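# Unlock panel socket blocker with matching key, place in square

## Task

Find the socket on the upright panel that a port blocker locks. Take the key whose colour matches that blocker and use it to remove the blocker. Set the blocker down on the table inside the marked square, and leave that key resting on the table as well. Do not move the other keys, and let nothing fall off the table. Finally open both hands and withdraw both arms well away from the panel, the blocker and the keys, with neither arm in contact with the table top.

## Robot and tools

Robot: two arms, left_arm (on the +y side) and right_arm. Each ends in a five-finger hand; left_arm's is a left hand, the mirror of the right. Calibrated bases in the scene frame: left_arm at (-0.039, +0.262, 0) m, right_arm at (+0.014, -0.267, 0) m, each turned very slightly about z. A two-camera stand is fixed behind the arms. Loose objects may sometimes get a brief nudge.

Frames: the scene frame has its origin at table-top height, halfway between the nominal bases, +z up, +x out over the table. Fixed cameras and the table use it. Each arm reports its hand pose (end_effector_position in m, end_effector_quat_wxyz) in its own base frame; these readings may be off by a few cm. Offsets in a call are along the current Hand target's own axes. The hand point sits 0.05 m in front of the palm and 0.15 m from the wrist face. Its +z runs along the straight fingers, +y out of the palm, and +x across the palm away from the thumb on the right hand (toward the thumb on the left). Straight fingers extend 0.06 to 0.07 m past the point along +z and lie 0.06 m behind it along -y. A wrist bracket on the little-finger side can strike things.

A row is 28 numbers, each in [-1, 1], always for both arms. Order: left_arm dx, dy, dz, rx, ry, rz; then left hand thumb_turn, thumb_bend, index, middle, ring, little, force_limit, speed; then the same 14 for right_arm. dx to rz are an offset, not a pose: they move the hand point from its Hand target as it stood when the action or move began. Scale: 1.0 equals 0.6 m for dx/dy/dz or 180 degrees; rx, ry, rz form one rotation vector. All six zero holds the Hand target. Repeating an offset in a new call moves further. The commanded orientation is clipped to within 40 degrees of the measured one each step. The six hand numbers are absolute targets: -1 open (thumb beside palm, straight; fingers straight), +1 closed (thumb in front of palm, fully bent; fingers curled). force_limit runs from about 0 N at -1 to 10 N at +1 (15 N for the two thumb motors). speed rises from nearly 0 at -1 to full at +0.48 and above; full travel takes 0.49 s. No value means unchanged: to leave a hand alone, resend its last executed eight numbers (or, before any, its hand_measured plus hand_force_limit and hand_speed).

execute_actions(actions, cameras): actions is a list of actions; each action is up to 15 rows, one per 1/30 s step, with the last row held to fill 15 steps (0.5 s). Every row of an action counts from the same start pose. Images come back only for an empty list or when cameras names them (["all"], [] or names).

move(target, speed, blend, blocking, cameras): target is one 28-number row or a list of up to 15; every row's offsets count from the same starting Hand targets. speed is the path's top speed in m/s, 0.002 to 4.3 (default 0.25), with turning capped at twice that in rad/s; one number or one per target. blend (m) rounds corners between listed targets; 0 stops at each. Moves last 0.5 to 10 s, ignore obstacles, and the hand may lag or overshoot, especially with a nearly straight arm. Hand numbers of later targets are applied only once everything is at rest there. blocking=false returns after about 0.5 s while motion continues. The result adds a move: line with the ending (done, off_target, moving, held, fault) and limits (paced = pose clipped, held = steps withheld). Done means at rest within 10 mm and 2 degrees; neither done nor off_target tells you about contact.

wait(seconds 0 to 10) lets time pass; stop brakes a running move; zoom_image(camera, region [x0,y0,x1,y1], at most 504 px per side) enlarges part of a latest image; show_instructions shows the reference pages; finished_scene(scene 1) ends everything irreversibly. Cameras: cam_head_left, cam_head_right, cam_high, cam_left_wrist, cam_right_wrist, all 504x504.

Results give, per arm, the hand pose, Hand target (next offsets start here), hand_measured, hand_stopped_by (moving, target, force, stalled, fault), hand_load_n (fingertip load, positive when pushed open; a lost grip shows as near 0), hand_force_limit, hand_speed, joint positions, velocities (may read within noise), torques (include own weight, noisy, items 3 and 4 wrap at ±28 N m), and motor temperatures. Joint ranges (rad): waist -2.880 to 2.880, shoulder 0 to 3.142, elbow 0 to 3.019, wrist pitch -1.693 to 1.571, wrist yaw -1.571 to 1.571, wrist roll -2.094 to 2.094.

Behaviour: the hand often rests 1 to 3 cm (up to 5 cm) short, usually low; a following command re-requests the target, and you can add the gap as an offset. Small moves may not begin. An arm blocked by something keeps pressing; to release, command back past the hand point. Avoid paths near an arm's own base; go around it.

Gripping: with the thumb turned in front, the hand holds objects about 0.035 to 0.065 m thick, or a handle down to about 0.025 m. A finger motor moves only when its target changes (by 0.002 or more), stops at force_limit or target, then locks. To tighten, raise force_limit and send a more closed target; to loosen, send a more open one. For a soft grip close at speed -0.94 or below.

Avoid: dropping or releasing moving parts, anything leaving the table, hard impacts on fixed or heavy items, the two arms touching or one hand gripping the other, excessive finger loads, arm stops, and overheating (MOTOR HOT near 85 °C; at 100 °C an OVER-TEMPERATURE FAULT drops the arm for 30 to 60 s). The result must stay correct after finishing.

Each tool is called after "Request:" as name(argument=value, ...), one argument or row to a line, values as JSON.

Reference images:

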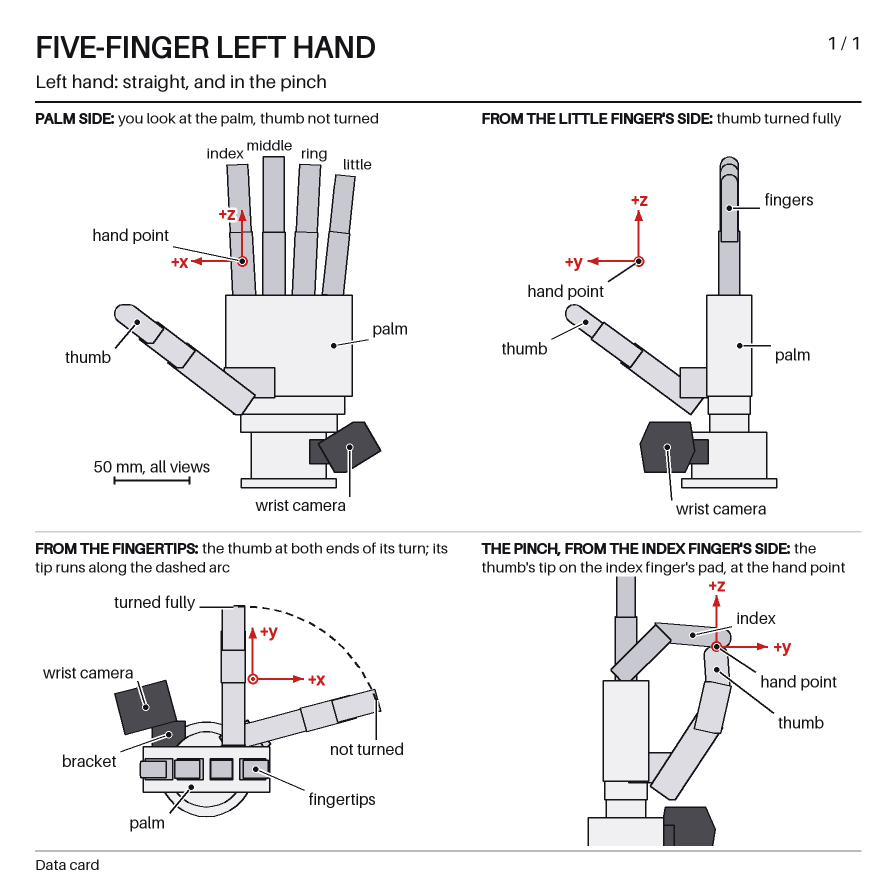

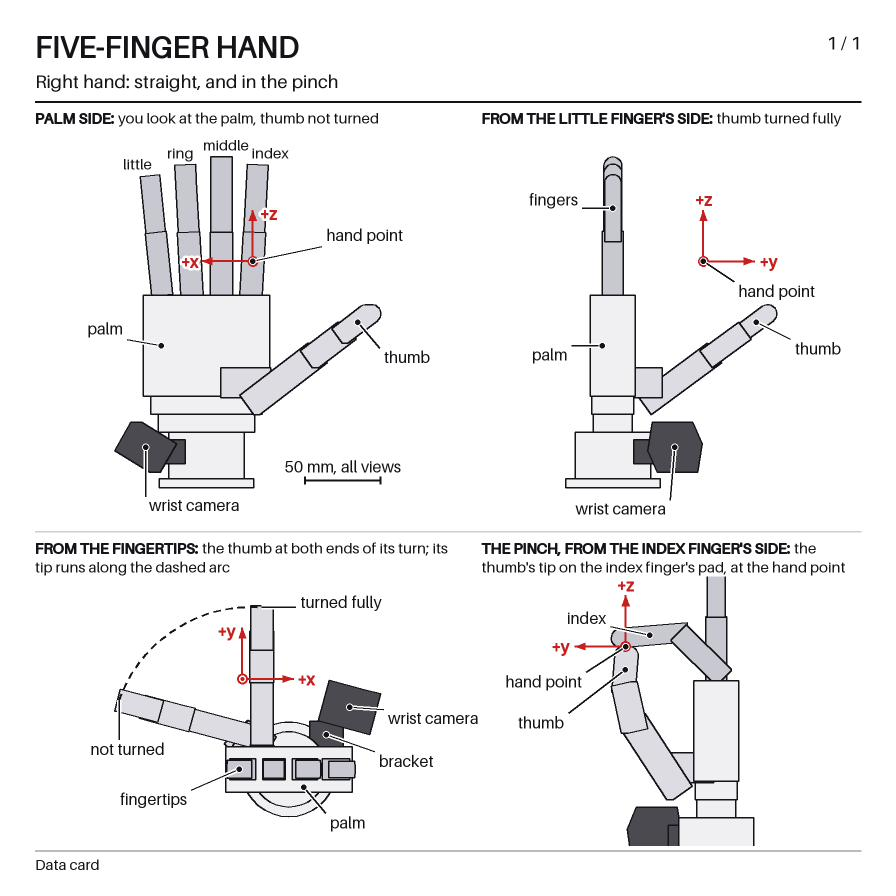

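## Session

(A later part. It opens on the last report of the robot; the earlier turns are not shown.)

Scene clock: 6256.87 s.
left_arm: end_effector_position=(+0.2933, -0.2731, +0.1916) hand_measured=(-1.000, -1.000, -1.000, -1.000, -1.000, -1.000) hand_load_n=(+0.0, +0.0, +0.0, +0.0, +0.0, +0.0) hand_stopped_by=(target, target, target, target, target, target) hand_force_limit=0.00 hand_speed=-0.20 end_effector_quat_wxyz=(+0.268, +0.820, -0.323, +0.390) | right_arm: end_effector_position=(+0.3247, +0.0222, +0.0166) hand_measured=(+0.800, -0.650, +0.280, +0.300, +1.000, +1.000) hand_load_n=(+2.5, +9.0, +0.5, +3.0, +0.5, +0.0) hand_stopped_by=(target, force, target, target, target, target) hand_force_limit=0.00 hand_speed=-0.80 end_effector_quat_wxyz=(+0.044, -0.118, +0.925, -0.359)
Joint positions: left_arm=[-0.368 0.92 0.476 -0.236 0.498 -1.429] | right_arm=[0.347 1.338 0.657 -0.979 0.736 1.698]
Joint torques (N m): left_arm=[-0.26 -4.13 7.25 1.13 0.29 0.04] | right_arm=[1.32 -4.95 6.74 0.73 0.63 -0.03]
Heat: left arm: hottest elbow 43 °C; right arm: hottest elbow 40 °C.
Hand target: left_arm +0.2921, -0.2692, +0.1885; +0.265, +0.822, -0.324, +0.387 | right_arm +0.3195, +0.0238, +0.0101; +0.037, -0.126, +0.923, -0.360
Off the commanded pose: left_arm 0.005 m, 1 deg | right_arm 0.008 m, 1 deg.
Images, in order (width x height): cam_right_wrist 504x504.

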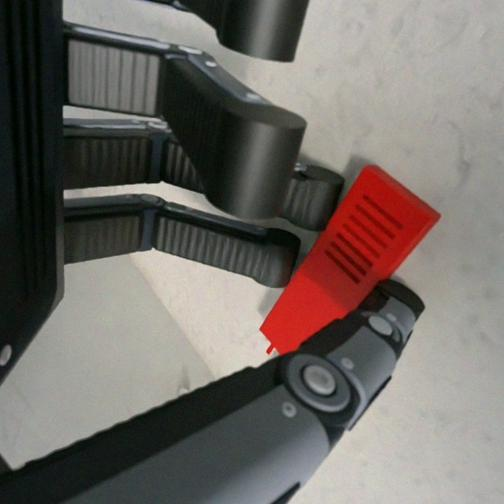

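Request:
execute_actions(
  actions=[
    [[0,0,0,0,0,0,-1,-1,-1,-1,-1,-1,0,-0.2,0,0,0,0,0,0,0.8,-0.5,0.3,0.3,1,1,0.0,-0.9]],
    [[0,0,0,0,0,0,-1,-1,-1,-1,-1,-1,0,-0.2,0,0,0,0,0,0,0.8,-0.35,0.3,0.3,1,1,0.9,-0.8]],
    [[0,0,0,0,0,0,-1,-1,-1,-1,-1,-1,0,-0.2,0,0,0,0,0,0,0.8,-0.35,0.3,0.3,1,1,0.9,-0.8]],
  ],
  cameras=["cam_right_wrist"],
)

Scene clock: 6262.27 s.
left_arm: end_effector_position=(+0.2933, -0.2731, +0.1916) hand_measured=(-1.000, -1.000, -1.000, -1.000, -1.000, -1.000) hand_load_n=(+0.0, -0.5, +0.0, +0.0, +0.0, +0.5) hand_stopped_by=(target, target, target, target, target, target) hand_force_limit=0.00 hand_speed=-0.20 end_effector_quat_wxyz=(+0.268, +0.820, -0.323, +0.390) | right_arm: end_effector_position=(+0.3247, +0.0222, +0.0166) hand_measured=(+0.800, -0.638, +0.300, +0.300, +1.000, +1.000) hand_load_n=(+2.0, +14.0, +2.0, +4.5, +0.5, +0.0) hand_stopped_by=(target, force, target, target, target, target) hand_force_limit=0.90 hand_speed=-0.80 end_effector_quat_wxyz=(+0.044, -0.118, +0.925, -0.359)
Joint positions: left_arm=[-0.368 0.92 0.476 -0.236 0.498 -1.429] | right_arm=[0.347 1.338 0.657 -0.979 0.736 1.698]
Joint torques (N m): left_arm=[-0.38 -4.13 7.23 1.11 0.29 0.05] | right_arm=[1.03 -5.01 6.72 0.77 0.55 -0.08]
Heat: left arm: hottest elbow 43 °C; right arm: hottest elbow 40 °C.
Hand target: left_arm +0.2921, -0.2692, +0.1885; +0.265, +0.822, -0.324, +0.387 | right_arm +0.3195, +0.0238, +0.0101; +0.037, -0.126, +0.923, -0.360
Off the commanded pose: left_arm 0.005 m, 1 deg | right_arm 0.008 m, 1 deg.
Images, in order (width x height): cam_right_wrist 504x504.

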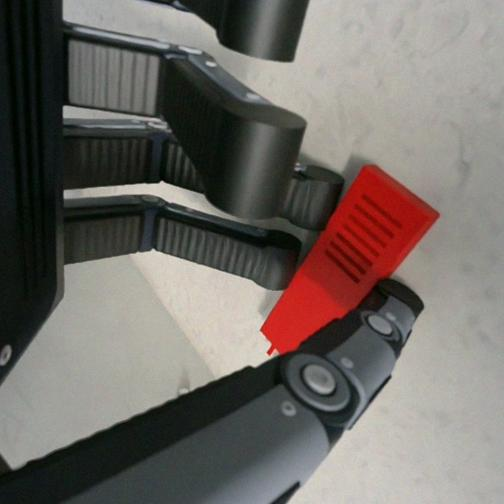

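Request:
move(
  target=[0,0,0,0,0,0,-1,-1,-1,-1,-1,-1,0,-0.2,-0.01167,-0.01922,-0.02247,-0.0016,-0.01407,0.0128,0.8,-0.35,0.3,0.3,1,1,0.9,-0.8],
  speed=0.04,
  cameras=["cam_right_wrist"],
)

Scene clock: 6268.10 s.
left_arm: end_effector_position=(+0.2933, -0.2731, +0.1916) hand_measured=(-1.000, -1.000, -1.000, -1.000, -1.000, -1.000) hand_load_n=(+0.0, +0.0, +0.0, +0.0, +0.0, +0.0) hand_stopped_by=(target, target, target, target, target, target) hand_force_limit=0.00 hand_speed=-0.20 end_effector_quat_wxyz=(+0.268, +0.820, -0.323, +0.390) | right_arm: end_effector_position=(+0.3251, +0.0224, +0.0234) hand_measured=(+0.800, -0.638, +0.300, +0.300, +1.000, +1.000) hand_load_n=(+4.0, +10.0, +0.0, +8.0, +0.0, +0.0) hand_stopped_by=(target, force, target, target, target, target) hand_force_limit=0.90 hand_speed=-0.80 end_effector_quat_wxyz=(+0.055, -0.114, +0.926, -0.357)
Joint positions: left_arm=[-0.368 0.92 0.476 -0.236 0.498 -1.429] | right_arm=[0.347 1.309 0.652 -0.979 0.736 1.698]
Joint torques (N m): left_arm=[-0.26 -4.19 7.23 1.09 0.28 0.04] | right_arm=[0.91 -7.18 7.24 0.57 0.68 -0.09]
Heat: left arm: hottest elbow 43 °C; right arm: hottest elbow 40 °C.
Hand target: left_arm +0.2921, -0.2692, +0.1885; +0.265, +0.822, -0.324, +0.387 | right_arm +0.3265, +0.0263, +0.0277; +0.064, -0.116, +0.926, -0.354
Off the commanded pose: left_arm 0.005 m, 1 deg | right_arm 0.006 m, 1 deg.
move: done
Images, in order (width x height): cam_right_wrist 504x504.

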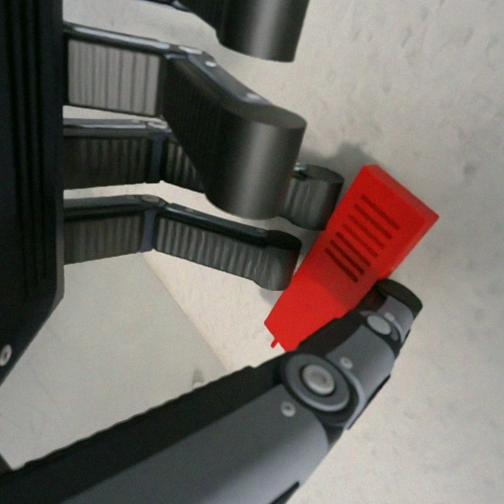

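Request:
move(
  target=[0,0,0,0,0,0,-1,-1,-1,-1,-1,-1,0,-0.2,0.01827,-0.15475,-0.11362,0.00186,0.02467,0.00825,0.8,-0.35,0.3,0.3,1,1,0.9,-0.8],
  speed=0.08,
  cameras=["cam_right_wrist"],
)

Scene clock: 6282.73 s.
left_arm: end_effector_position=(+0.2933, -0.2731, +0.1916) hand_measured=(-1.000, -1.000, -1.000, -1.000, -1.000, -1.000) hand_load_n=(+0.0, +0.0, +0.0, +0.0, +0.0, +0.0) hand_stopped_by=(target, target, target, target, target, target) hand_force_limit=0.00 hand_speed=-0.20 end_effector_quat_wxyz=(+0.268, +0.820, -0.323, +0.390) | right_arm: end_effector_position=(+0.3014, +0.0001, +0.1184) hand_measured=(+0.800, -0.638, +0.300, +0.300, +1.000, +1.000) hand_load_n=(+4.0, +10.5, +0.0, +8.0, +0.0, +0.0) hand_stopped_by=(target, force, target, target, target, target) hand_force_limit=0.90 hand_speed=-0.80 end_effector_quat_wxyz=(+0.012, -0.107, +0.925, -0.365)
Joint positions: left_arm=[-0.368 0.92 0.476 -0.236 0.498 -1.429] | right_arm=[0.302 1.141 0.804 -1.376 0.736 1.698]
Joint torques (N m): left_arm=[-0.26 -4.19 7.23 1.14 0.28 0.05] | right_arm=[-1.03 -6.24 12.98 0.24 0.67 -0.08]
Heat: left arm: hottest elbow 43 °C; right arm: hottest elbow 40 °C.
Hand target: left_arm +0.2921, -0.2692, +0.1885; +0.265, +0.822, -0.324, +0.387 | right_arm +0.3178, +0.0003, +0.1401; +0.033, -0.090, +0.928, -0.361
Off the commanded pose: left_arm 0.005 m, 1 deg | right_arm 0.027 m, 3 deg.
move: off_target (right_arm)
Images, in order (width x height): cam_right_wrist 504x504.

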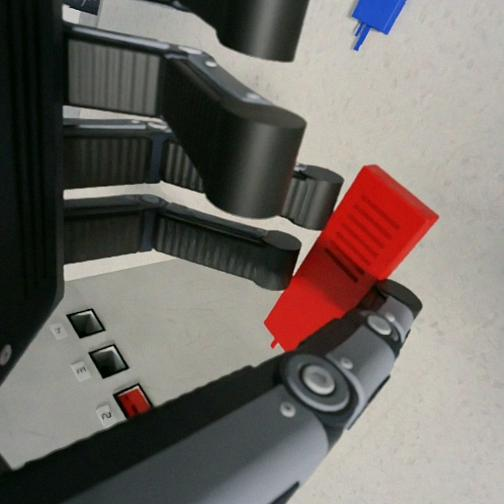

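Request:
execute_actions(
  actions=[
    [[0,0,0,0,0,0,-1,-1,-1,-1,-1,-1,0,-0.2,0,0,0,0,0,0,0.8,-0.35,0.32,0.3,1,1,-0.3,-0.94]],
    [[0,0,0,0,0,0,-1,-1,-1,-1,-1,-1,0,-0.2,0,0,0,0,0,0,0.8,-0.35,0.32,0.3,1,1,-0.3,-0.94]],
  ],
  cameras=["cam_right_wrist"],
)

Scene clock: 6288.57 s.
left_arm: end_effector_position=(+0.2933, -0.2731, +0.1916) hand_measured=(-1.000, -1.000, -1.000, -1.000, -1.000, -1.000) hand_load_n=(+0.0, +0.0, +0.0, +0.0, +0.0, +0.0) hand_stopped_by=(target, target, target, target, target, target) hand_force_limit=0.00 hand_speed=-0.20 end_effector_quat_wxyz=(+0.268, +0.820, -0.323, +0.390) | right_arm: end_effector_position=(+0.3014, +0.0001, +0.1184) hand_measured=(+0.800, -0.638, +0.320, +0.300, +1.000, +1.000) hand_load_n=(+4.0, +10.5, +0.0, +8.0, +0.0, +0.0) hand_stopped_by=(target, force, target, target, target, target) hand_force_limit=-0.30 hand_speed=-0.94 end_effector_quat_wxyz=(+0.012, -0.107, +0.925, -0.365)
Joint positions: left_arm=[-0.368 0.92 0.476 -0.236 0.498 -1.429] | right_arm=[0.302 1.141 0.804 -1.376 0.736 1.698]
Joint torques (N m): left_arm=[-0.38 -4.13 7.23 1.11 0.28 0.04] | right_arm=[-1.08 -5.83 13.08 0.2 0.73 -0.09]
Heat: left arm: hottest elbow 43 °C; right arm: hottest elbow 40 °C.
Hand target: left_arm +0.2921, -0.2692, +0.1885; +0.265, +0.822, -0.324, +0.387 | right_arm +0.3179, +0.0003, +0.1401; +0.033, -0.090, +0.928, -0.361
Off the commanded pose: left_arm 0.005 m, 1 deg | right_arm 0.027 m, 3 deg.
Images, in order (width x height): cam_right_wrist 504x504.

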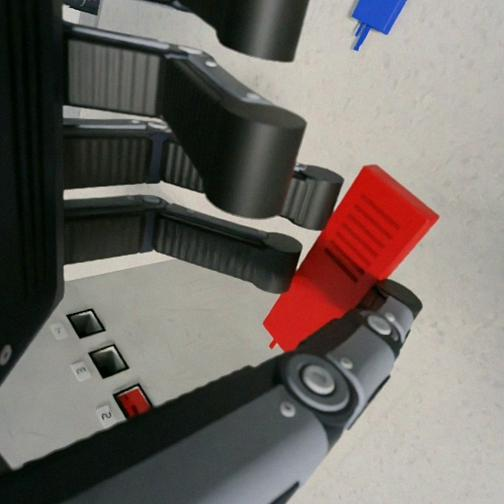

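Request:
zoom_image(
  camera="cam_right_wrist",
  region=[220, 150, 460, 390],
)

Scaled by 2.100 from the camera's 504x504 image, which has a finer 720x720 frame.

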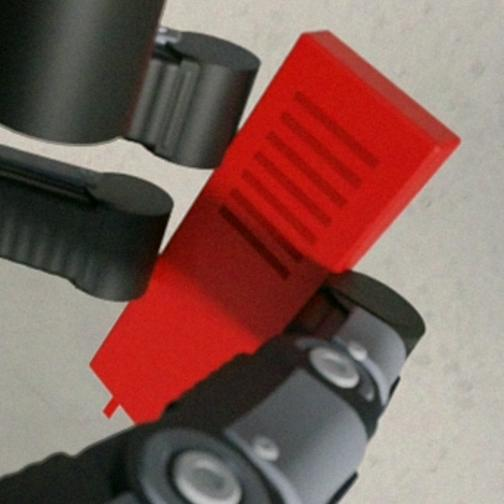

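Request:
move(
  target=[0.07181,0.11838,0.29143,0,0,0,-1,-1,-1,-1,-1,-1,0,-0.2,-0.03105,-0.06388,0.0179,-0.00148,-0.01224,0.01121,0.8,-0.35,0.3,0.3,1,1,0.9,-0.8],
  speed=0.1,
  cameras=["cam_left_wrist","cam_right_wrist"],
)

Scene clock: 6307.50 s.
left_arm: end_effector_position=(+0.3312, -0.4341, +0.1230) hand_measured=(-1.000, -1.000, -1.000, -1.000, -1.000, -1.000) hand_load_n=(-0.5, +0.0, +0.0, +0.0, +0.0, +0.0) hand_stopped_by=(target, target, target, target, target, target) hand_force_limit=0.00 hand_speed=-0.20 end_effector_quat_wxyz=(+0.255, +0.830, -0.328, +0.371) | right_arm: end_effector_position=(+0.3231, -0.0300, +0.1329) hand_measured=(+0.800, -0.638, +0.300, +0.300, +1.000, +1.000) hand_load_n=(+4.5, +10.0, +0.0, +8.0, +0.0, +0.0) hand_stopped_by=(target, force, target, target, target, target) hand_force_limit=0.90 hand_speed=-0.80 end_effector_quat_wxyz=(+0.027, -0.096, +0.928, -0.359)
Joint positions: left_arm=[-0.749 1.441 0.668 0.124 0.183 -1.659] | right_arm=[0.175 1.118 0.828 -1.278 0.737 1.539]
Joint torques (N m): left_arm=[-1.67 -9.7 8.98 2.52 -0.06 -0.25] | right_arm=[-2.73 -6.24 13.7 0.92 0.54 -0.22]
Heat: left arm: hottest elbow 43 °C; right arm: hottest elbow 42 °C.
Hand target: left_arm +0.3419, -0.4494, +0.1383; +0.265, +0.822, -0.324, +0.387 | right_arm +0.3430, -0.0312, +0.1579; +0.057, -0.080, +0.929, -0.356
Off the commanded pose: left_arm 0.024 m, 2 deg | right_arm 0.032 m, 4 deg.
move: off_target (left_arm, right_arm)
Images, in order (width x height): cam_left_wrist 504x504, cam_right_wrist 504x504.

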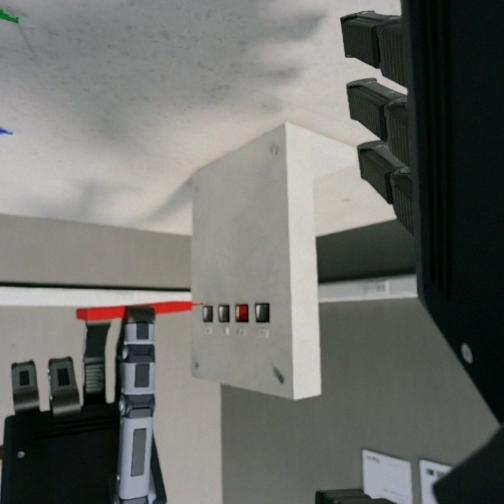

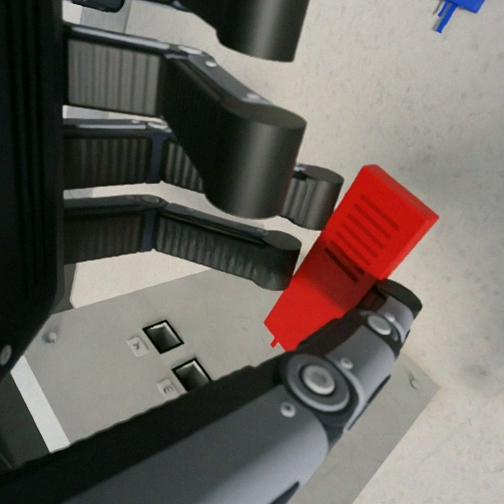

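Request:
zoom_image(
  camera="cam_left_wrist",
  region=[70, 270, 290, 370],
)

Request:
zoom_image(
  camera="cam_left_wrist",
  region=[70, 280, 140, 350],
)

Request:
zoom_image(
  camera="cam_left_wrist",
  region=[150, 280, 220, 350],
)

Scaled by 2.291 from the camera's 504x504 image, which has a finer 720x720 frame.

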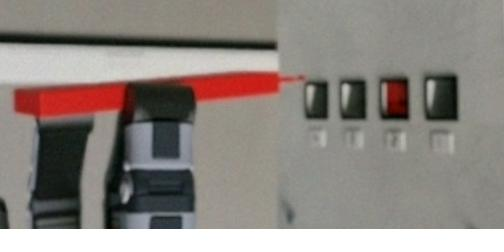

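Scaled by 7.200 from the camera's 504x504 image, which has a finer 720x720 frame.

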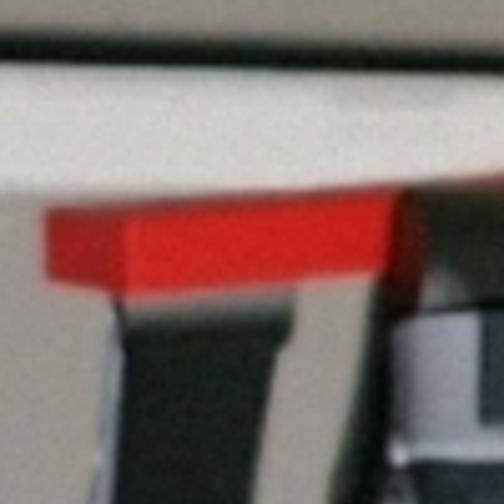

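Scaled by 7.200 from the camera's 504x504 image, which has a finer 720x720 frame.

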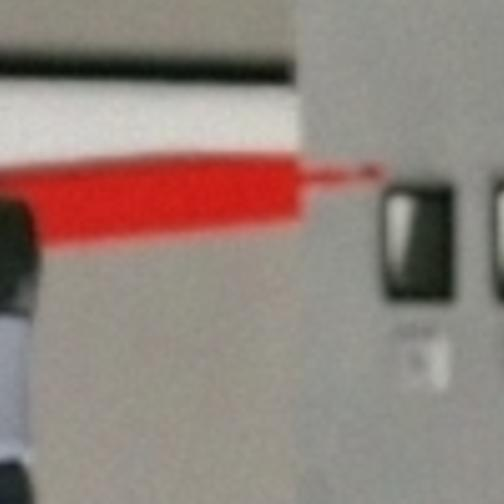

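Request:
move(
  target=[0,0,0,0,0,0,-1,-1,-1,-1,-1,-1,0,-0.2,-0.03162,-0.00233,-0.00185,0.00045,-0.02126,0.01923,0.8,-0.35,0.3,0.3,1,1,0.9,-0.8],
  speed=0.05,
  cameras=["cam_left_wrist","cam_right_wrist"],
)

Request:
zoom_image(
  camera="cam_left_wrist",
  region=[90, 280, 160, 350],
)

Request:
zoom_image(
  camera="cam_left_wrist",
  region=[180, 280, 250, 350],
)

Request:
zoom_image(
  camera="cam_right_wrist",
  region=[190, 290, 350, 450],
)

Scene clock: 6327.63 s.
left_arm: end_effector_position=(+0.3312, -0.4341, +0.1230) hand_measured=(-1.000, -1.000, -1.000, -1.000, -1.000, -1.000) hand_load_n=(+0.0, +0.0, +0.0, +0.0, +0.0, +0.0) hand_stopped_by=(target, target, target, target, target, target) hand_force_limit=0.00 hand_speed=-0.20 end_effector_quat_wxyz=(+0.255, +0.830, -0.328, +0.371) | right_arm: end_effector_position=(+0.3464, -0.0256, +0.1397) hand_measured=(+0.800, -0.638, +0.300, +0.300, +1.000, +1.000) hand_load_n=(+4.0, +10.5, +0.0, +7.5, +0.0, +0.0) hand_stopped_by=(target, force, target, target, target, target) hand_force_limit=0.90 hand_speed=-0.80 end_effector_quat_wxyz=(+0.075, -0.077, +0.929, -0.355)
Joint positions: left_arm=[-0.749 1.441 0.668 0.124 0.183 -1.659] | right_arm=[0.175 1.108 0.828 -1.185 0.736 1.539]
Joint torques (N m): left_arm=[-1.61 -9.64 9.05 2.52 -0.08 -0.23] | right_arm=[-1.55 -6.24 12.57 1.07 0.59 -0.25]
Heat: left arm: hottest elbow 45 °C; right arm: hottest elbow 46 °C.
Hand target: left_arm +0.3419, -0.4494, +0.1383; +0.265, +0.822, -0.324, +0.387 | right_arm +0.3615, -0.0279, +0.1607; +0.099, -0.064, +0.929, -0.352
Off the commanded pose: left_arm 0.024 m, 2 deg | right_arm 0.026 m, 3 deg.
move: off_target (left_arm, right_arm)
Images, in order (width x height): cam_left_wrist 504x504, cam_right_wrist 504x504.

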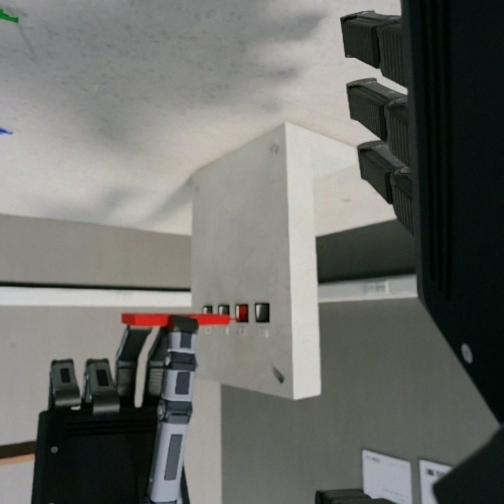

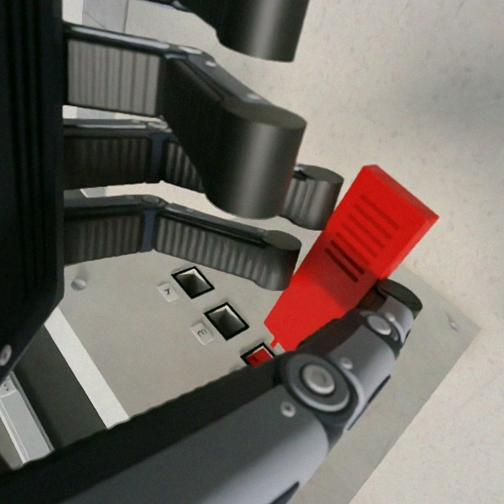

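Scaled by 7.200 from the camera's 504x504 image, which has a finer 720x720 frame.

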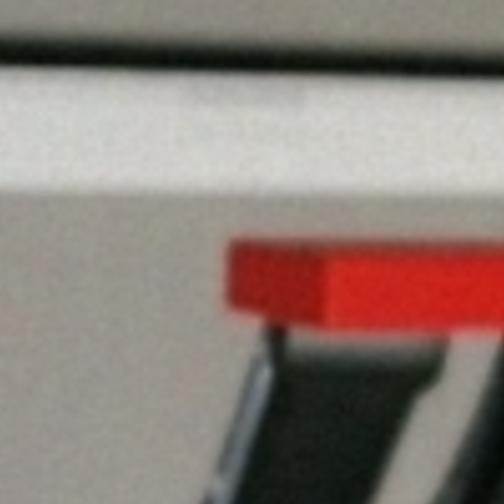

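Scaled by 7.200 from the camera's 504x504 image, which has a finer 720x720 frame.

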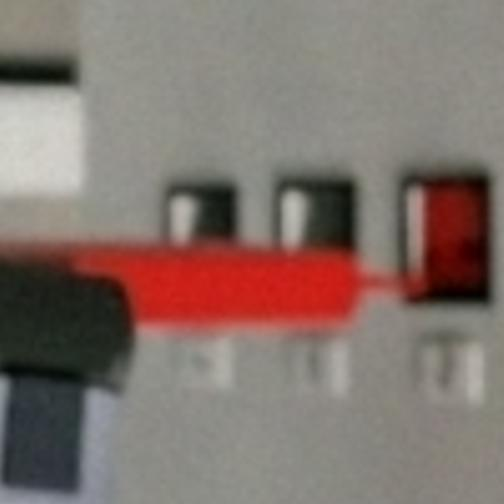

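Scaled by 3.150 from the camera's 504x504 image, which has a finer 720x720 frame.

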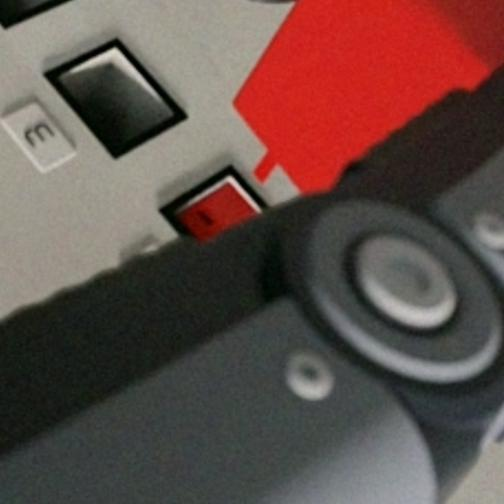

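Request:
move(
  target=[0,0,0,0,0,0,-1,-1,-1,-1,-1,-1,0,-0.2,0.01117,0.00558,0.00557,0.01903,0.00787,-0.01946,0.8,-0.35,0.3,0.3,1,1,0.9,-0.8],
  speed=0.05,
  cameras=["cam_left_wrist","cam_right_wrist"],
)

Request:
zoom_image(
  camera="cam_left_wrist",
  region=[90, 280, 160, 350],
)

Request:
zoom_image(
  camera="cam_left_wrist",
  region=[190, 285, 250, 345],
)

Request:
zoom_image(
  camera="cam_right_wrist",
  region=[210, 290, 330, 410],
)

Scene clock: 6372.60 s.
left_arm: end_effector_position=(+0.3312, -0.4341, +0.1230) hand_measured=(-1.000, -1.000, -1.000, -1.000, -1.000, -1.000) hand_load_n=(+0.0, +0.0, +0.0, +0.0, +0.0, +0.0) hand_stopped_by=(target, target, target, target, target, target) hand_force_limit=0.00 hand_speed=-0.20 end_effector_quat_wxyz=(+0.255, +0.830, -0.328, +0.371) | right_arm: end_effector_position=(+0.3438, -0.0356, +0.1428) hand_measured=(+0.800, -0.638, +0.300, +0.300, +1.000, +1.000) hand_load_n=(+4.5, +10.0, -0.5, +8.0, +0.0, +0.0) hand_stopped_by=(target, force, target, target, target, target) hand_force_limit=0.90 hand_speed=-0.80 end_effector_quat_wxyz=(+0.067, -0.081, +0.918, -0.383)
Joint positions: left_arm=[-0.749 1.441 0.668 0.124 0.183 -1.659] | right_arm=[0.179 1.112 0.828 -1.202 0.795 1.539]
Joint torques (N m): left_arm=[-1.73 -9.7 9.05 2.51 -0.08 -0.23] | right_arm=[1.73 -4.54 12.45 0.38 0.78 -0.11]
Motor temperatures (°C): left_arm=[23 27 46 23 24 21] | right_arm=[22 24 49 24 26 22]
Heat: left arm: hottest elbow 46 °C; right arm: hottest elbow 49 °C.
Hand target: left_arm +0.3419, -0.4494, +0.1383; +0.265, +0.822, -0.324, +0.387 | right_arm +0.3556, -0.0287, +0.1550; +0.079, -0.085, +0.916, -0.383
Off the commanded pose: left_arm 0.024 m, 2 deg | right_arm 0.018 m, 1 deg.
move: off_target (left_arm, right_arm)
Images, in order (width x height): cam_left_wrist 504x504, cam_right_wrist 504x504.

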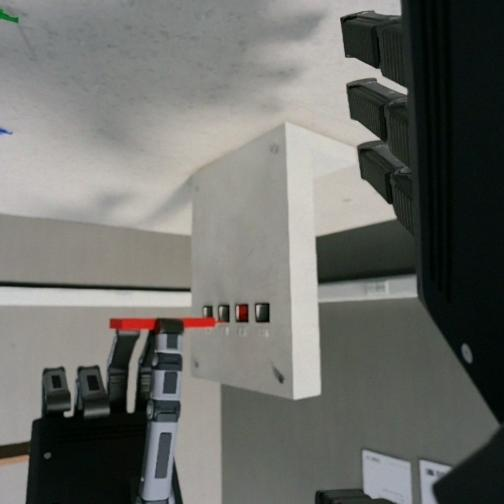

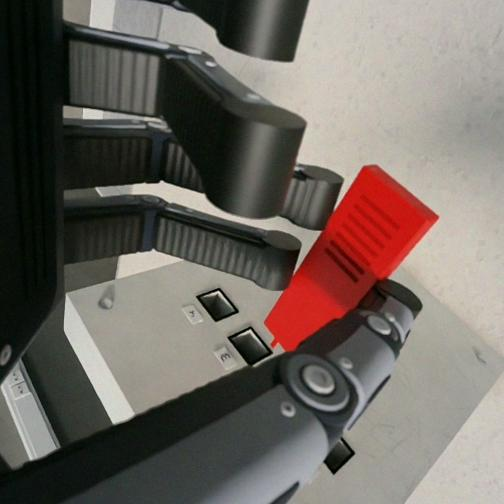

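Scaled by 7.200 from the camera's 504x504 image, which has a finer 720x720 frame.

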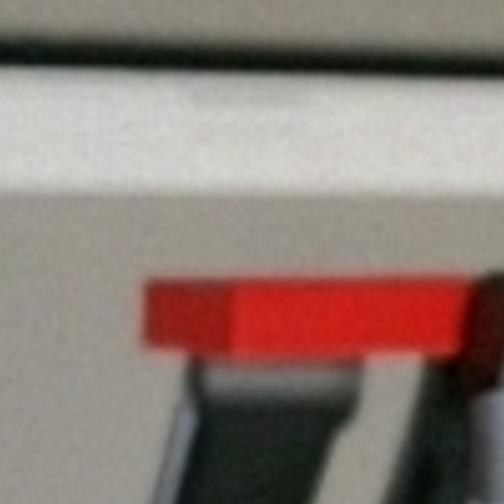

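Scaled by 8.400 from the camera's 504x504 image, which has a finer 720x720 frame.

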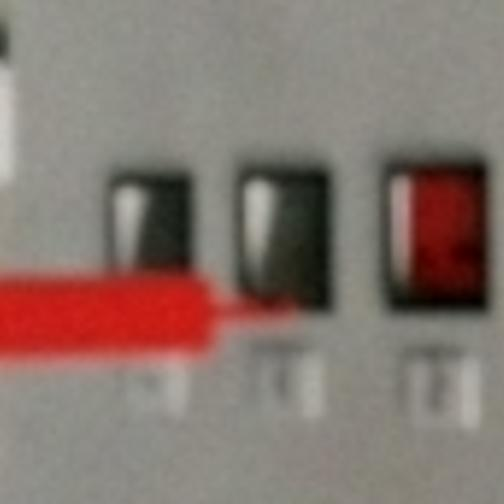

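Scaled by 4.200 from the camera's 504x504 image, which has a finer 720x720 frame.

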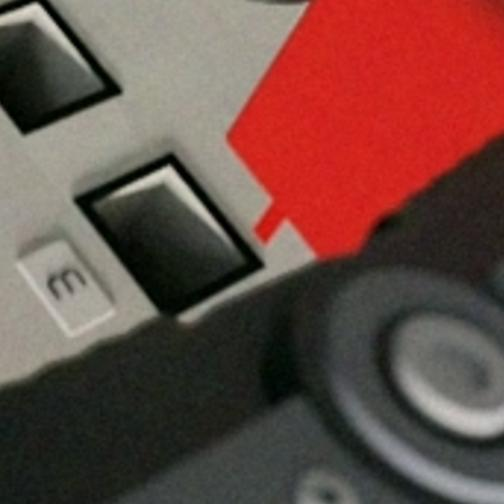

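Request:
move(
  target=[0,0,0,0,0,0,-1,-1,-1,-1,-1,-1,0,-0.2,-0.00335,0.014,-0.00277,-0.00144,-0.00817,-0.01431,0.8,-0.35,0.3,0.3,1,1,0.9,-0.8],
  speed=0.05,
  cameras=["cam_left_wrist","cam_right_wrist"],
)

Request:
zoom_image(
  camera="cam_left_wrist",
  region=[90, 280, 160, 350],
)

Request:
zoom_image(
  camera="cam_left_wrist",
  region=[190, 285, 250, 345],
)

Request:
zoom_image(
  camera="cam_right_wrist",
  region=[210, 290, 330, 410],
)

Scene clock: 6396.53 s.
left_arm: end_effector_position=(+0.3312, -0.4341, +0.1230) hand_measured=(-1.000, -1.000, -1.000, -1.000, -1.000, -1.000) hand_load_n=(+0.0, +0.0, +0.0, +0.0, +0.0, +0.0) hand_stopped_by=(target, target, target, target, target, target) hand_force_limit=0.00 hand_speed=-0.20 end_effector_quat_wxyz=(+0.255, +0.830, -0.328, +0.371) | right_arm: end_effector_position=(+0.3451, -0.0292, +0.1425) hand_measured=(+0.800, -0.638, +0.300, +0.300, +1.000, +1.000) hand_load_n=(+4.0, +10.0, +0.0, +8.0, +0.0, +0.0) hand_stopped_by=(target, force, target, target, target, target) hand_force_limit=0.90 hand_speed=-0.80 end_effector_quat_wxyz=(+0.069, -0.103, +0.915, -0.383)
Joint positions: left_arm=[-0.749 1.441 0.668 0.124 0.183 -1.659] | right_arm=[0.195 1.112 0.828 -1.189 0.795 1.5]
Joint torques (N m): left_arm=[-1.67 -9.64 9.05 2.5 -0.07 -0.22] | right_arm=[1.32 -4.31 11.92 1.25 0.64 -0.24]
Heat: left arm: hottest elbow 47 °C; right arm: hottest elbow 49 °C.
Hand target: left_arm +0.3419, -0.4494, +0.1383; +0.265, +0.822, -0.324, +0.387 | right_arm +0.3564, -0.0214, +0.1503; +0.081, -0.111, +0.914, -0.382
Off the commanded pose: left_arm 0.024 m, 2 deg | right_arm 0.016 m, 2 deg.
move: off_target (left_arm, right_arm)
Images, in order (width x height): cam_left_wrist 504x504, cam_right_wrist 504x504.

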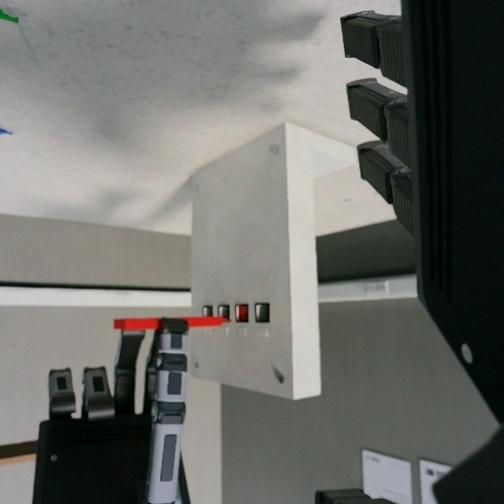

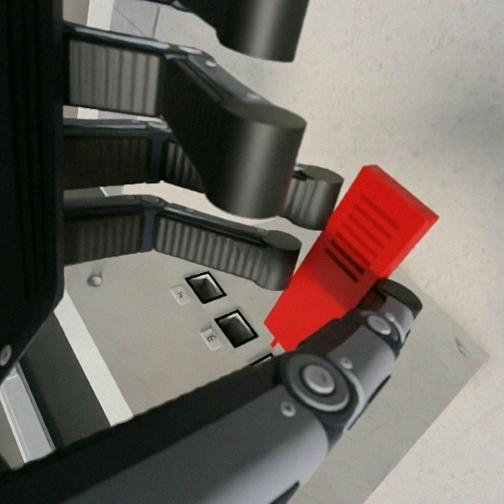

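Scaled by 7.200 from the camera's 504x504 image, which has a finer 720x720 frame.

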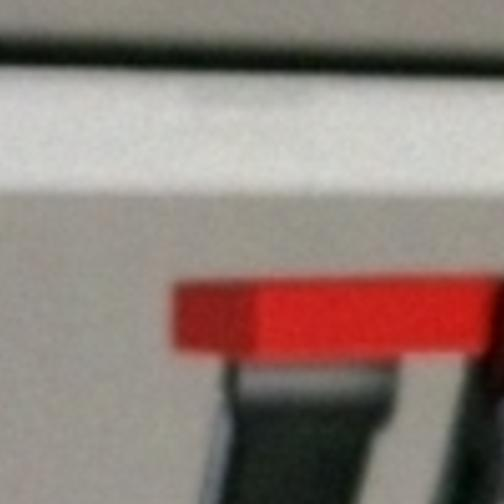

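Scaled by 8.400 from the camera's 504x504 image, which has a finer 720x720 frame.

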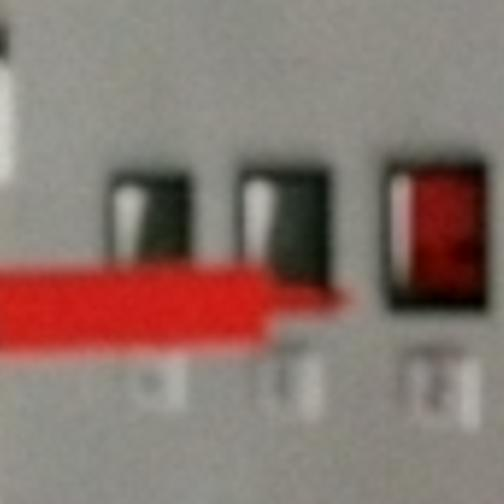

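Scaled by 4.200 from the camera's 504x504 image, which has a finer 720x720 frame.

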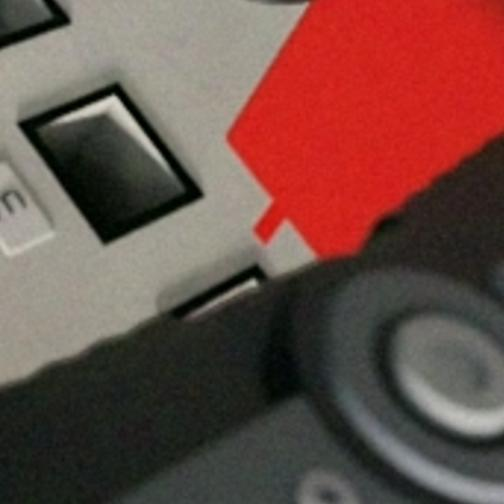

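Request:
move(
  target=[0,0,0,0,0,0,-1,-1,-1,-1,-1,-1,0,-0.2,-0.00358,0.01263,-0.00283,-0.00071,-0.00178,-0.00727,0.8,-0.35,0.3,0.3,1,1,0.9,-0.8],
  speed=0.05,
  cameras=["cam_left_wrist","cam_right_wrist"],
)

Request:
zoom_image(
  camera="cam_left_wrist",
  region=[190, 285, 250, 345],
)

Request:
zoom_image(
  camera="cam_right_wrist",
  region=[210, 290, 330, 410],
)

Scene clock: 6411.50 s.
left_arm: end_effector_position=(+0.3312, -0.4341, +0.1230) hand_measured=(-1.000, -1.000, -1.000, -1.000, -1.000, -1.000) hand_load_n=(+0.0, +0.0, +0.0, +0.0, +0.0, +0.0) hand_stopped_by=(target, target, target, target, target, target) hand_force_limit=0.00 hand_speed=-0.20 end_effector_quat_wxyz=(+0.255, +0.830, -0.328, +0.371) | right_arm: end_effector_position=(+0.3456, -0.0227, +0.1388) hand_measured=(+0.800, -0.638, +0.300, +0.300, +1.000, +1.000) hand_load_n=(+4.0, +10.0, +0.0, +8.0, +0.0, +0.0) hand_stopped_by=(target, force, target, target, target, target) hand_force_limit=0.90 hand_speed=-0.80 end_effector_quat_wxyz=(+0.067, -0.115, +0.914, -0.383)
Joint positions: left_arm=[-0.749 1.441 0.668 0.124 0.183 -1.659] | right_arm=[0.214 1.124 0.828 -1.189 0.795 1.498]
Joint torques (N m): left_arm=[-1.55 -9.58 9.03 2.5 -0.08 -0.23] | right_arm=[1.9 -4.72 11.36 1.13 0.6 -0.23]
Heat: left arm: hottest elbow 47 °C; right arm: hottest elbow 49 °C.
Hand target: left_arm +0.3419, -0.4494, +0.1383; +0.265, +0.822, -0.324, +0.387 | right_arm +0.3570, -0.0144, +0.1462; +0.080, -0.122, +0.913, -0.381
Off the commanded pose: left_arm 0.024 m, 2 deg | right_arm 0.016 m, 2 deg.
move: off_target (left_arm, right_arm)
Images, in order (width x height): cam_left_wrist 504x504, cam_right_wrist 504x504.

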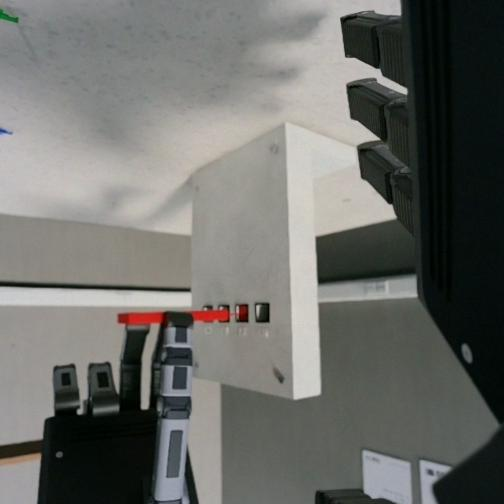

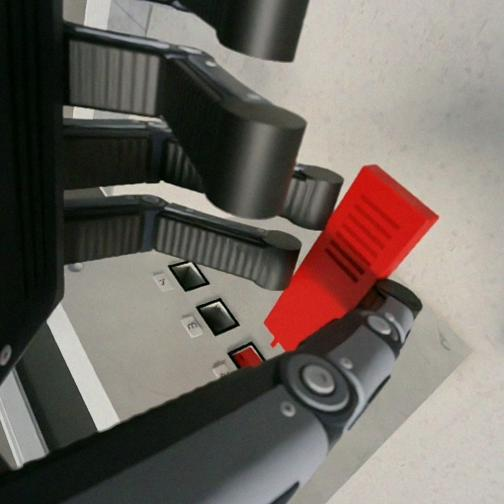

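Scaled by 8.400 from the camera's 504x504 image, which has a finer 720x720 frame.

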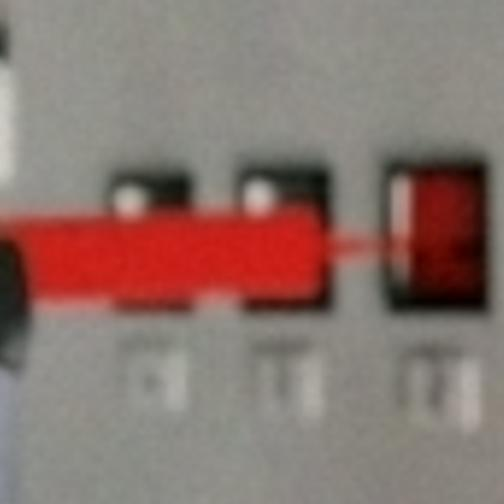

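Scaled by 4.200 from the camera's 504x504 image, which has a finer 720x720 frame.

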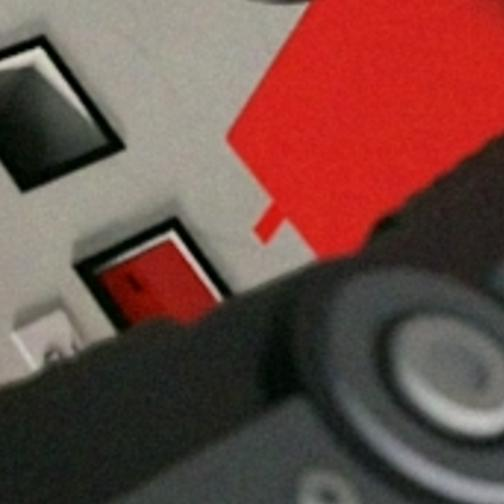

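Request:
move(
  target=[0,0,0,0,0,0,-1,-1,-1,-1,-1,-1,0,-0.2,-0.01677,-0.03023,0.00718,0.00123,0.00569,0.01462,0.8,-0.35,0.3,0.3,1,1,0.9,-0.8],
  speed=0.04,
  cameras=["cam_left_wrist","cam_right_wrist"],
)

Request:
zoom_image(
  camera="cam_left_wrist",
  region=[190, 285, 250, 345],
)

Request:
zoom_image(
  camera="cam_right_wrist",
  region=[210, 290, 330, 410],
)

Scene clock: 6430.03 s.
left_arm: end_effector_position=(+0.3312, -0.4341, +0.1230) hand_measured=(-1.000, -1.000, -1.000, -1.000, -1.000, -1.000) hand_load_n=(+0.0, +0.0, +0.0, +0.0, +0.0, +0.0) hand_stopped_by=(target, target, target, target, target, target) hand_force_limit=0.00 hand_speed=-0.20 end_effector_quat_wxyz=(+0.255, +0.830, -0.328, +0.371) | right_arm: end_effector_position=(+0.3503, -0.0255, +0.1388) hand_measured=(+0.800, -0.638, +0.300, +0.300, +1.000, +1.000) hand_load_n=(+4.0, +10.0, +0.0, +8.0, +0.0, +0.0) hand_stopped_by=(target, force, target, target, target, target) hand_force_limit=0.90 hand_speed=-0.80 end_effector_quat_wxyz=(+0.063, -0.111, +0.915, -0.384)
Joint positions: left_arm=[-0.749 1.441 0.668 0.124 0.183 -1.659] | right_arm=[0.203 1.142 0.842 -1.189 0.795 1.497]
Joint torques (N m): left_arm=[-1.67 -9.7 9.03 2.51 -0.07 -0.22] | right_arm=[-1.44 -5.66 13.52 0.96 0.7 -0.17]
Heat: left arm: hottest elbow 47 °C; right arm: hottest elbow 48 °C.
Hand target: left_arm +0.3419, -0.4494, +0.1383; +0.265, +0.822, -0.324, +0.387 | right_arm +0.3706, -0.0268, +0.1567; +0.080, -0.098, +0.915, -0.382
Off the commanded pose: left_arm 0.024 m, 2 deg | right_arm 0.027 m, 3 deg.
move: off_target (left_arm, right_arm)
Images, in order (width x height): cam_left_wrist 504x504, cam_right_wrist 504x504.

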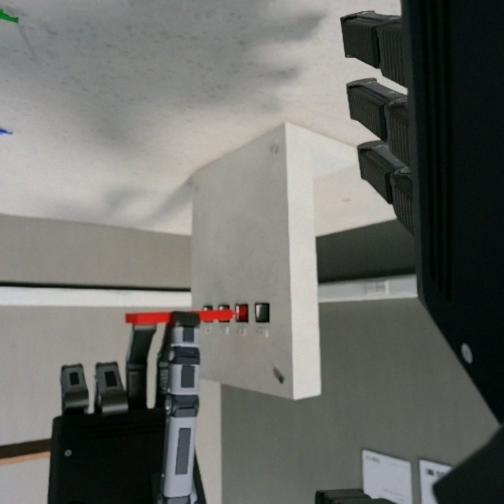

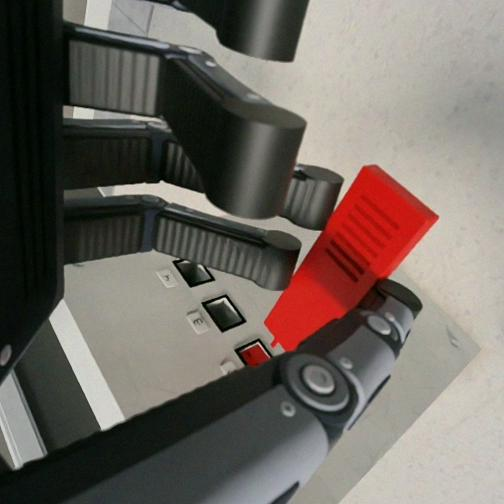

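Scaled by 8.400 from the camera's 504x504 image, which has a finer 720x720 frame.

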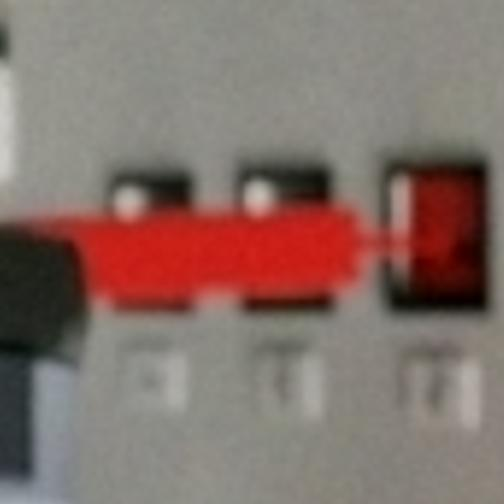

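Scaled by 4.200 from the camera's 504x504 image, which has a finer 720x720 frame.

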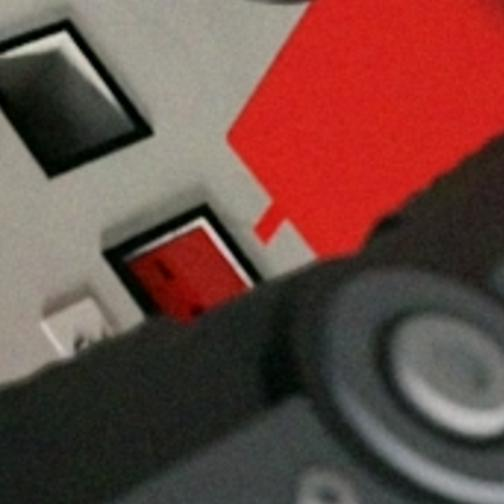

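Request:
zoom_image(
  camera="cam_left_wrist",
  region=[120, 300, 160, 340],
)

Request:
zoom_image(
  camera="cam_left_wrist",
  region=[200, 295, 240, 335],
)

Request:
zoom_image(
  camera="cam_right_wrist",
  region=[225, 325, 285, 385],
)

Scaled by 12.600 from the camera's 504x504 image, which has a finer 720x720 frame.

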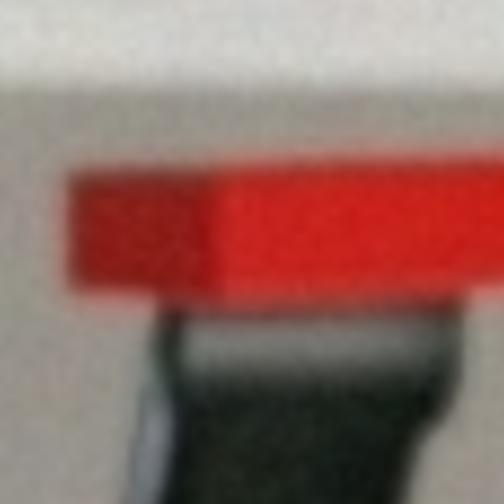

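Scaled by 12.600 from the camera's 504x504 image, which has a finer 720x720 frame.

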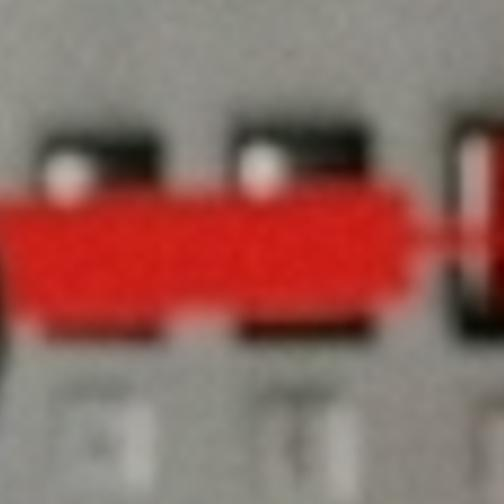

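Scaled by 8.400 from the camera's 504x504 image, which has a finer 720x720 frame.

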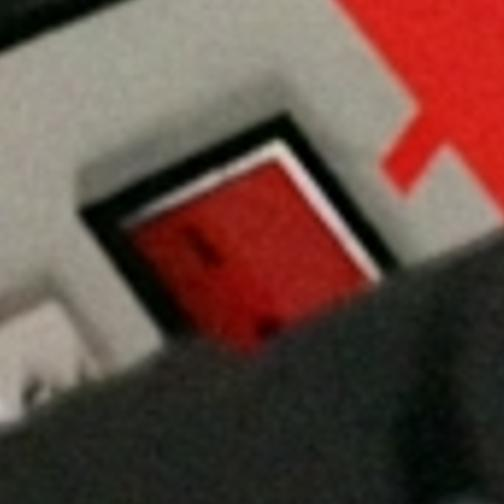

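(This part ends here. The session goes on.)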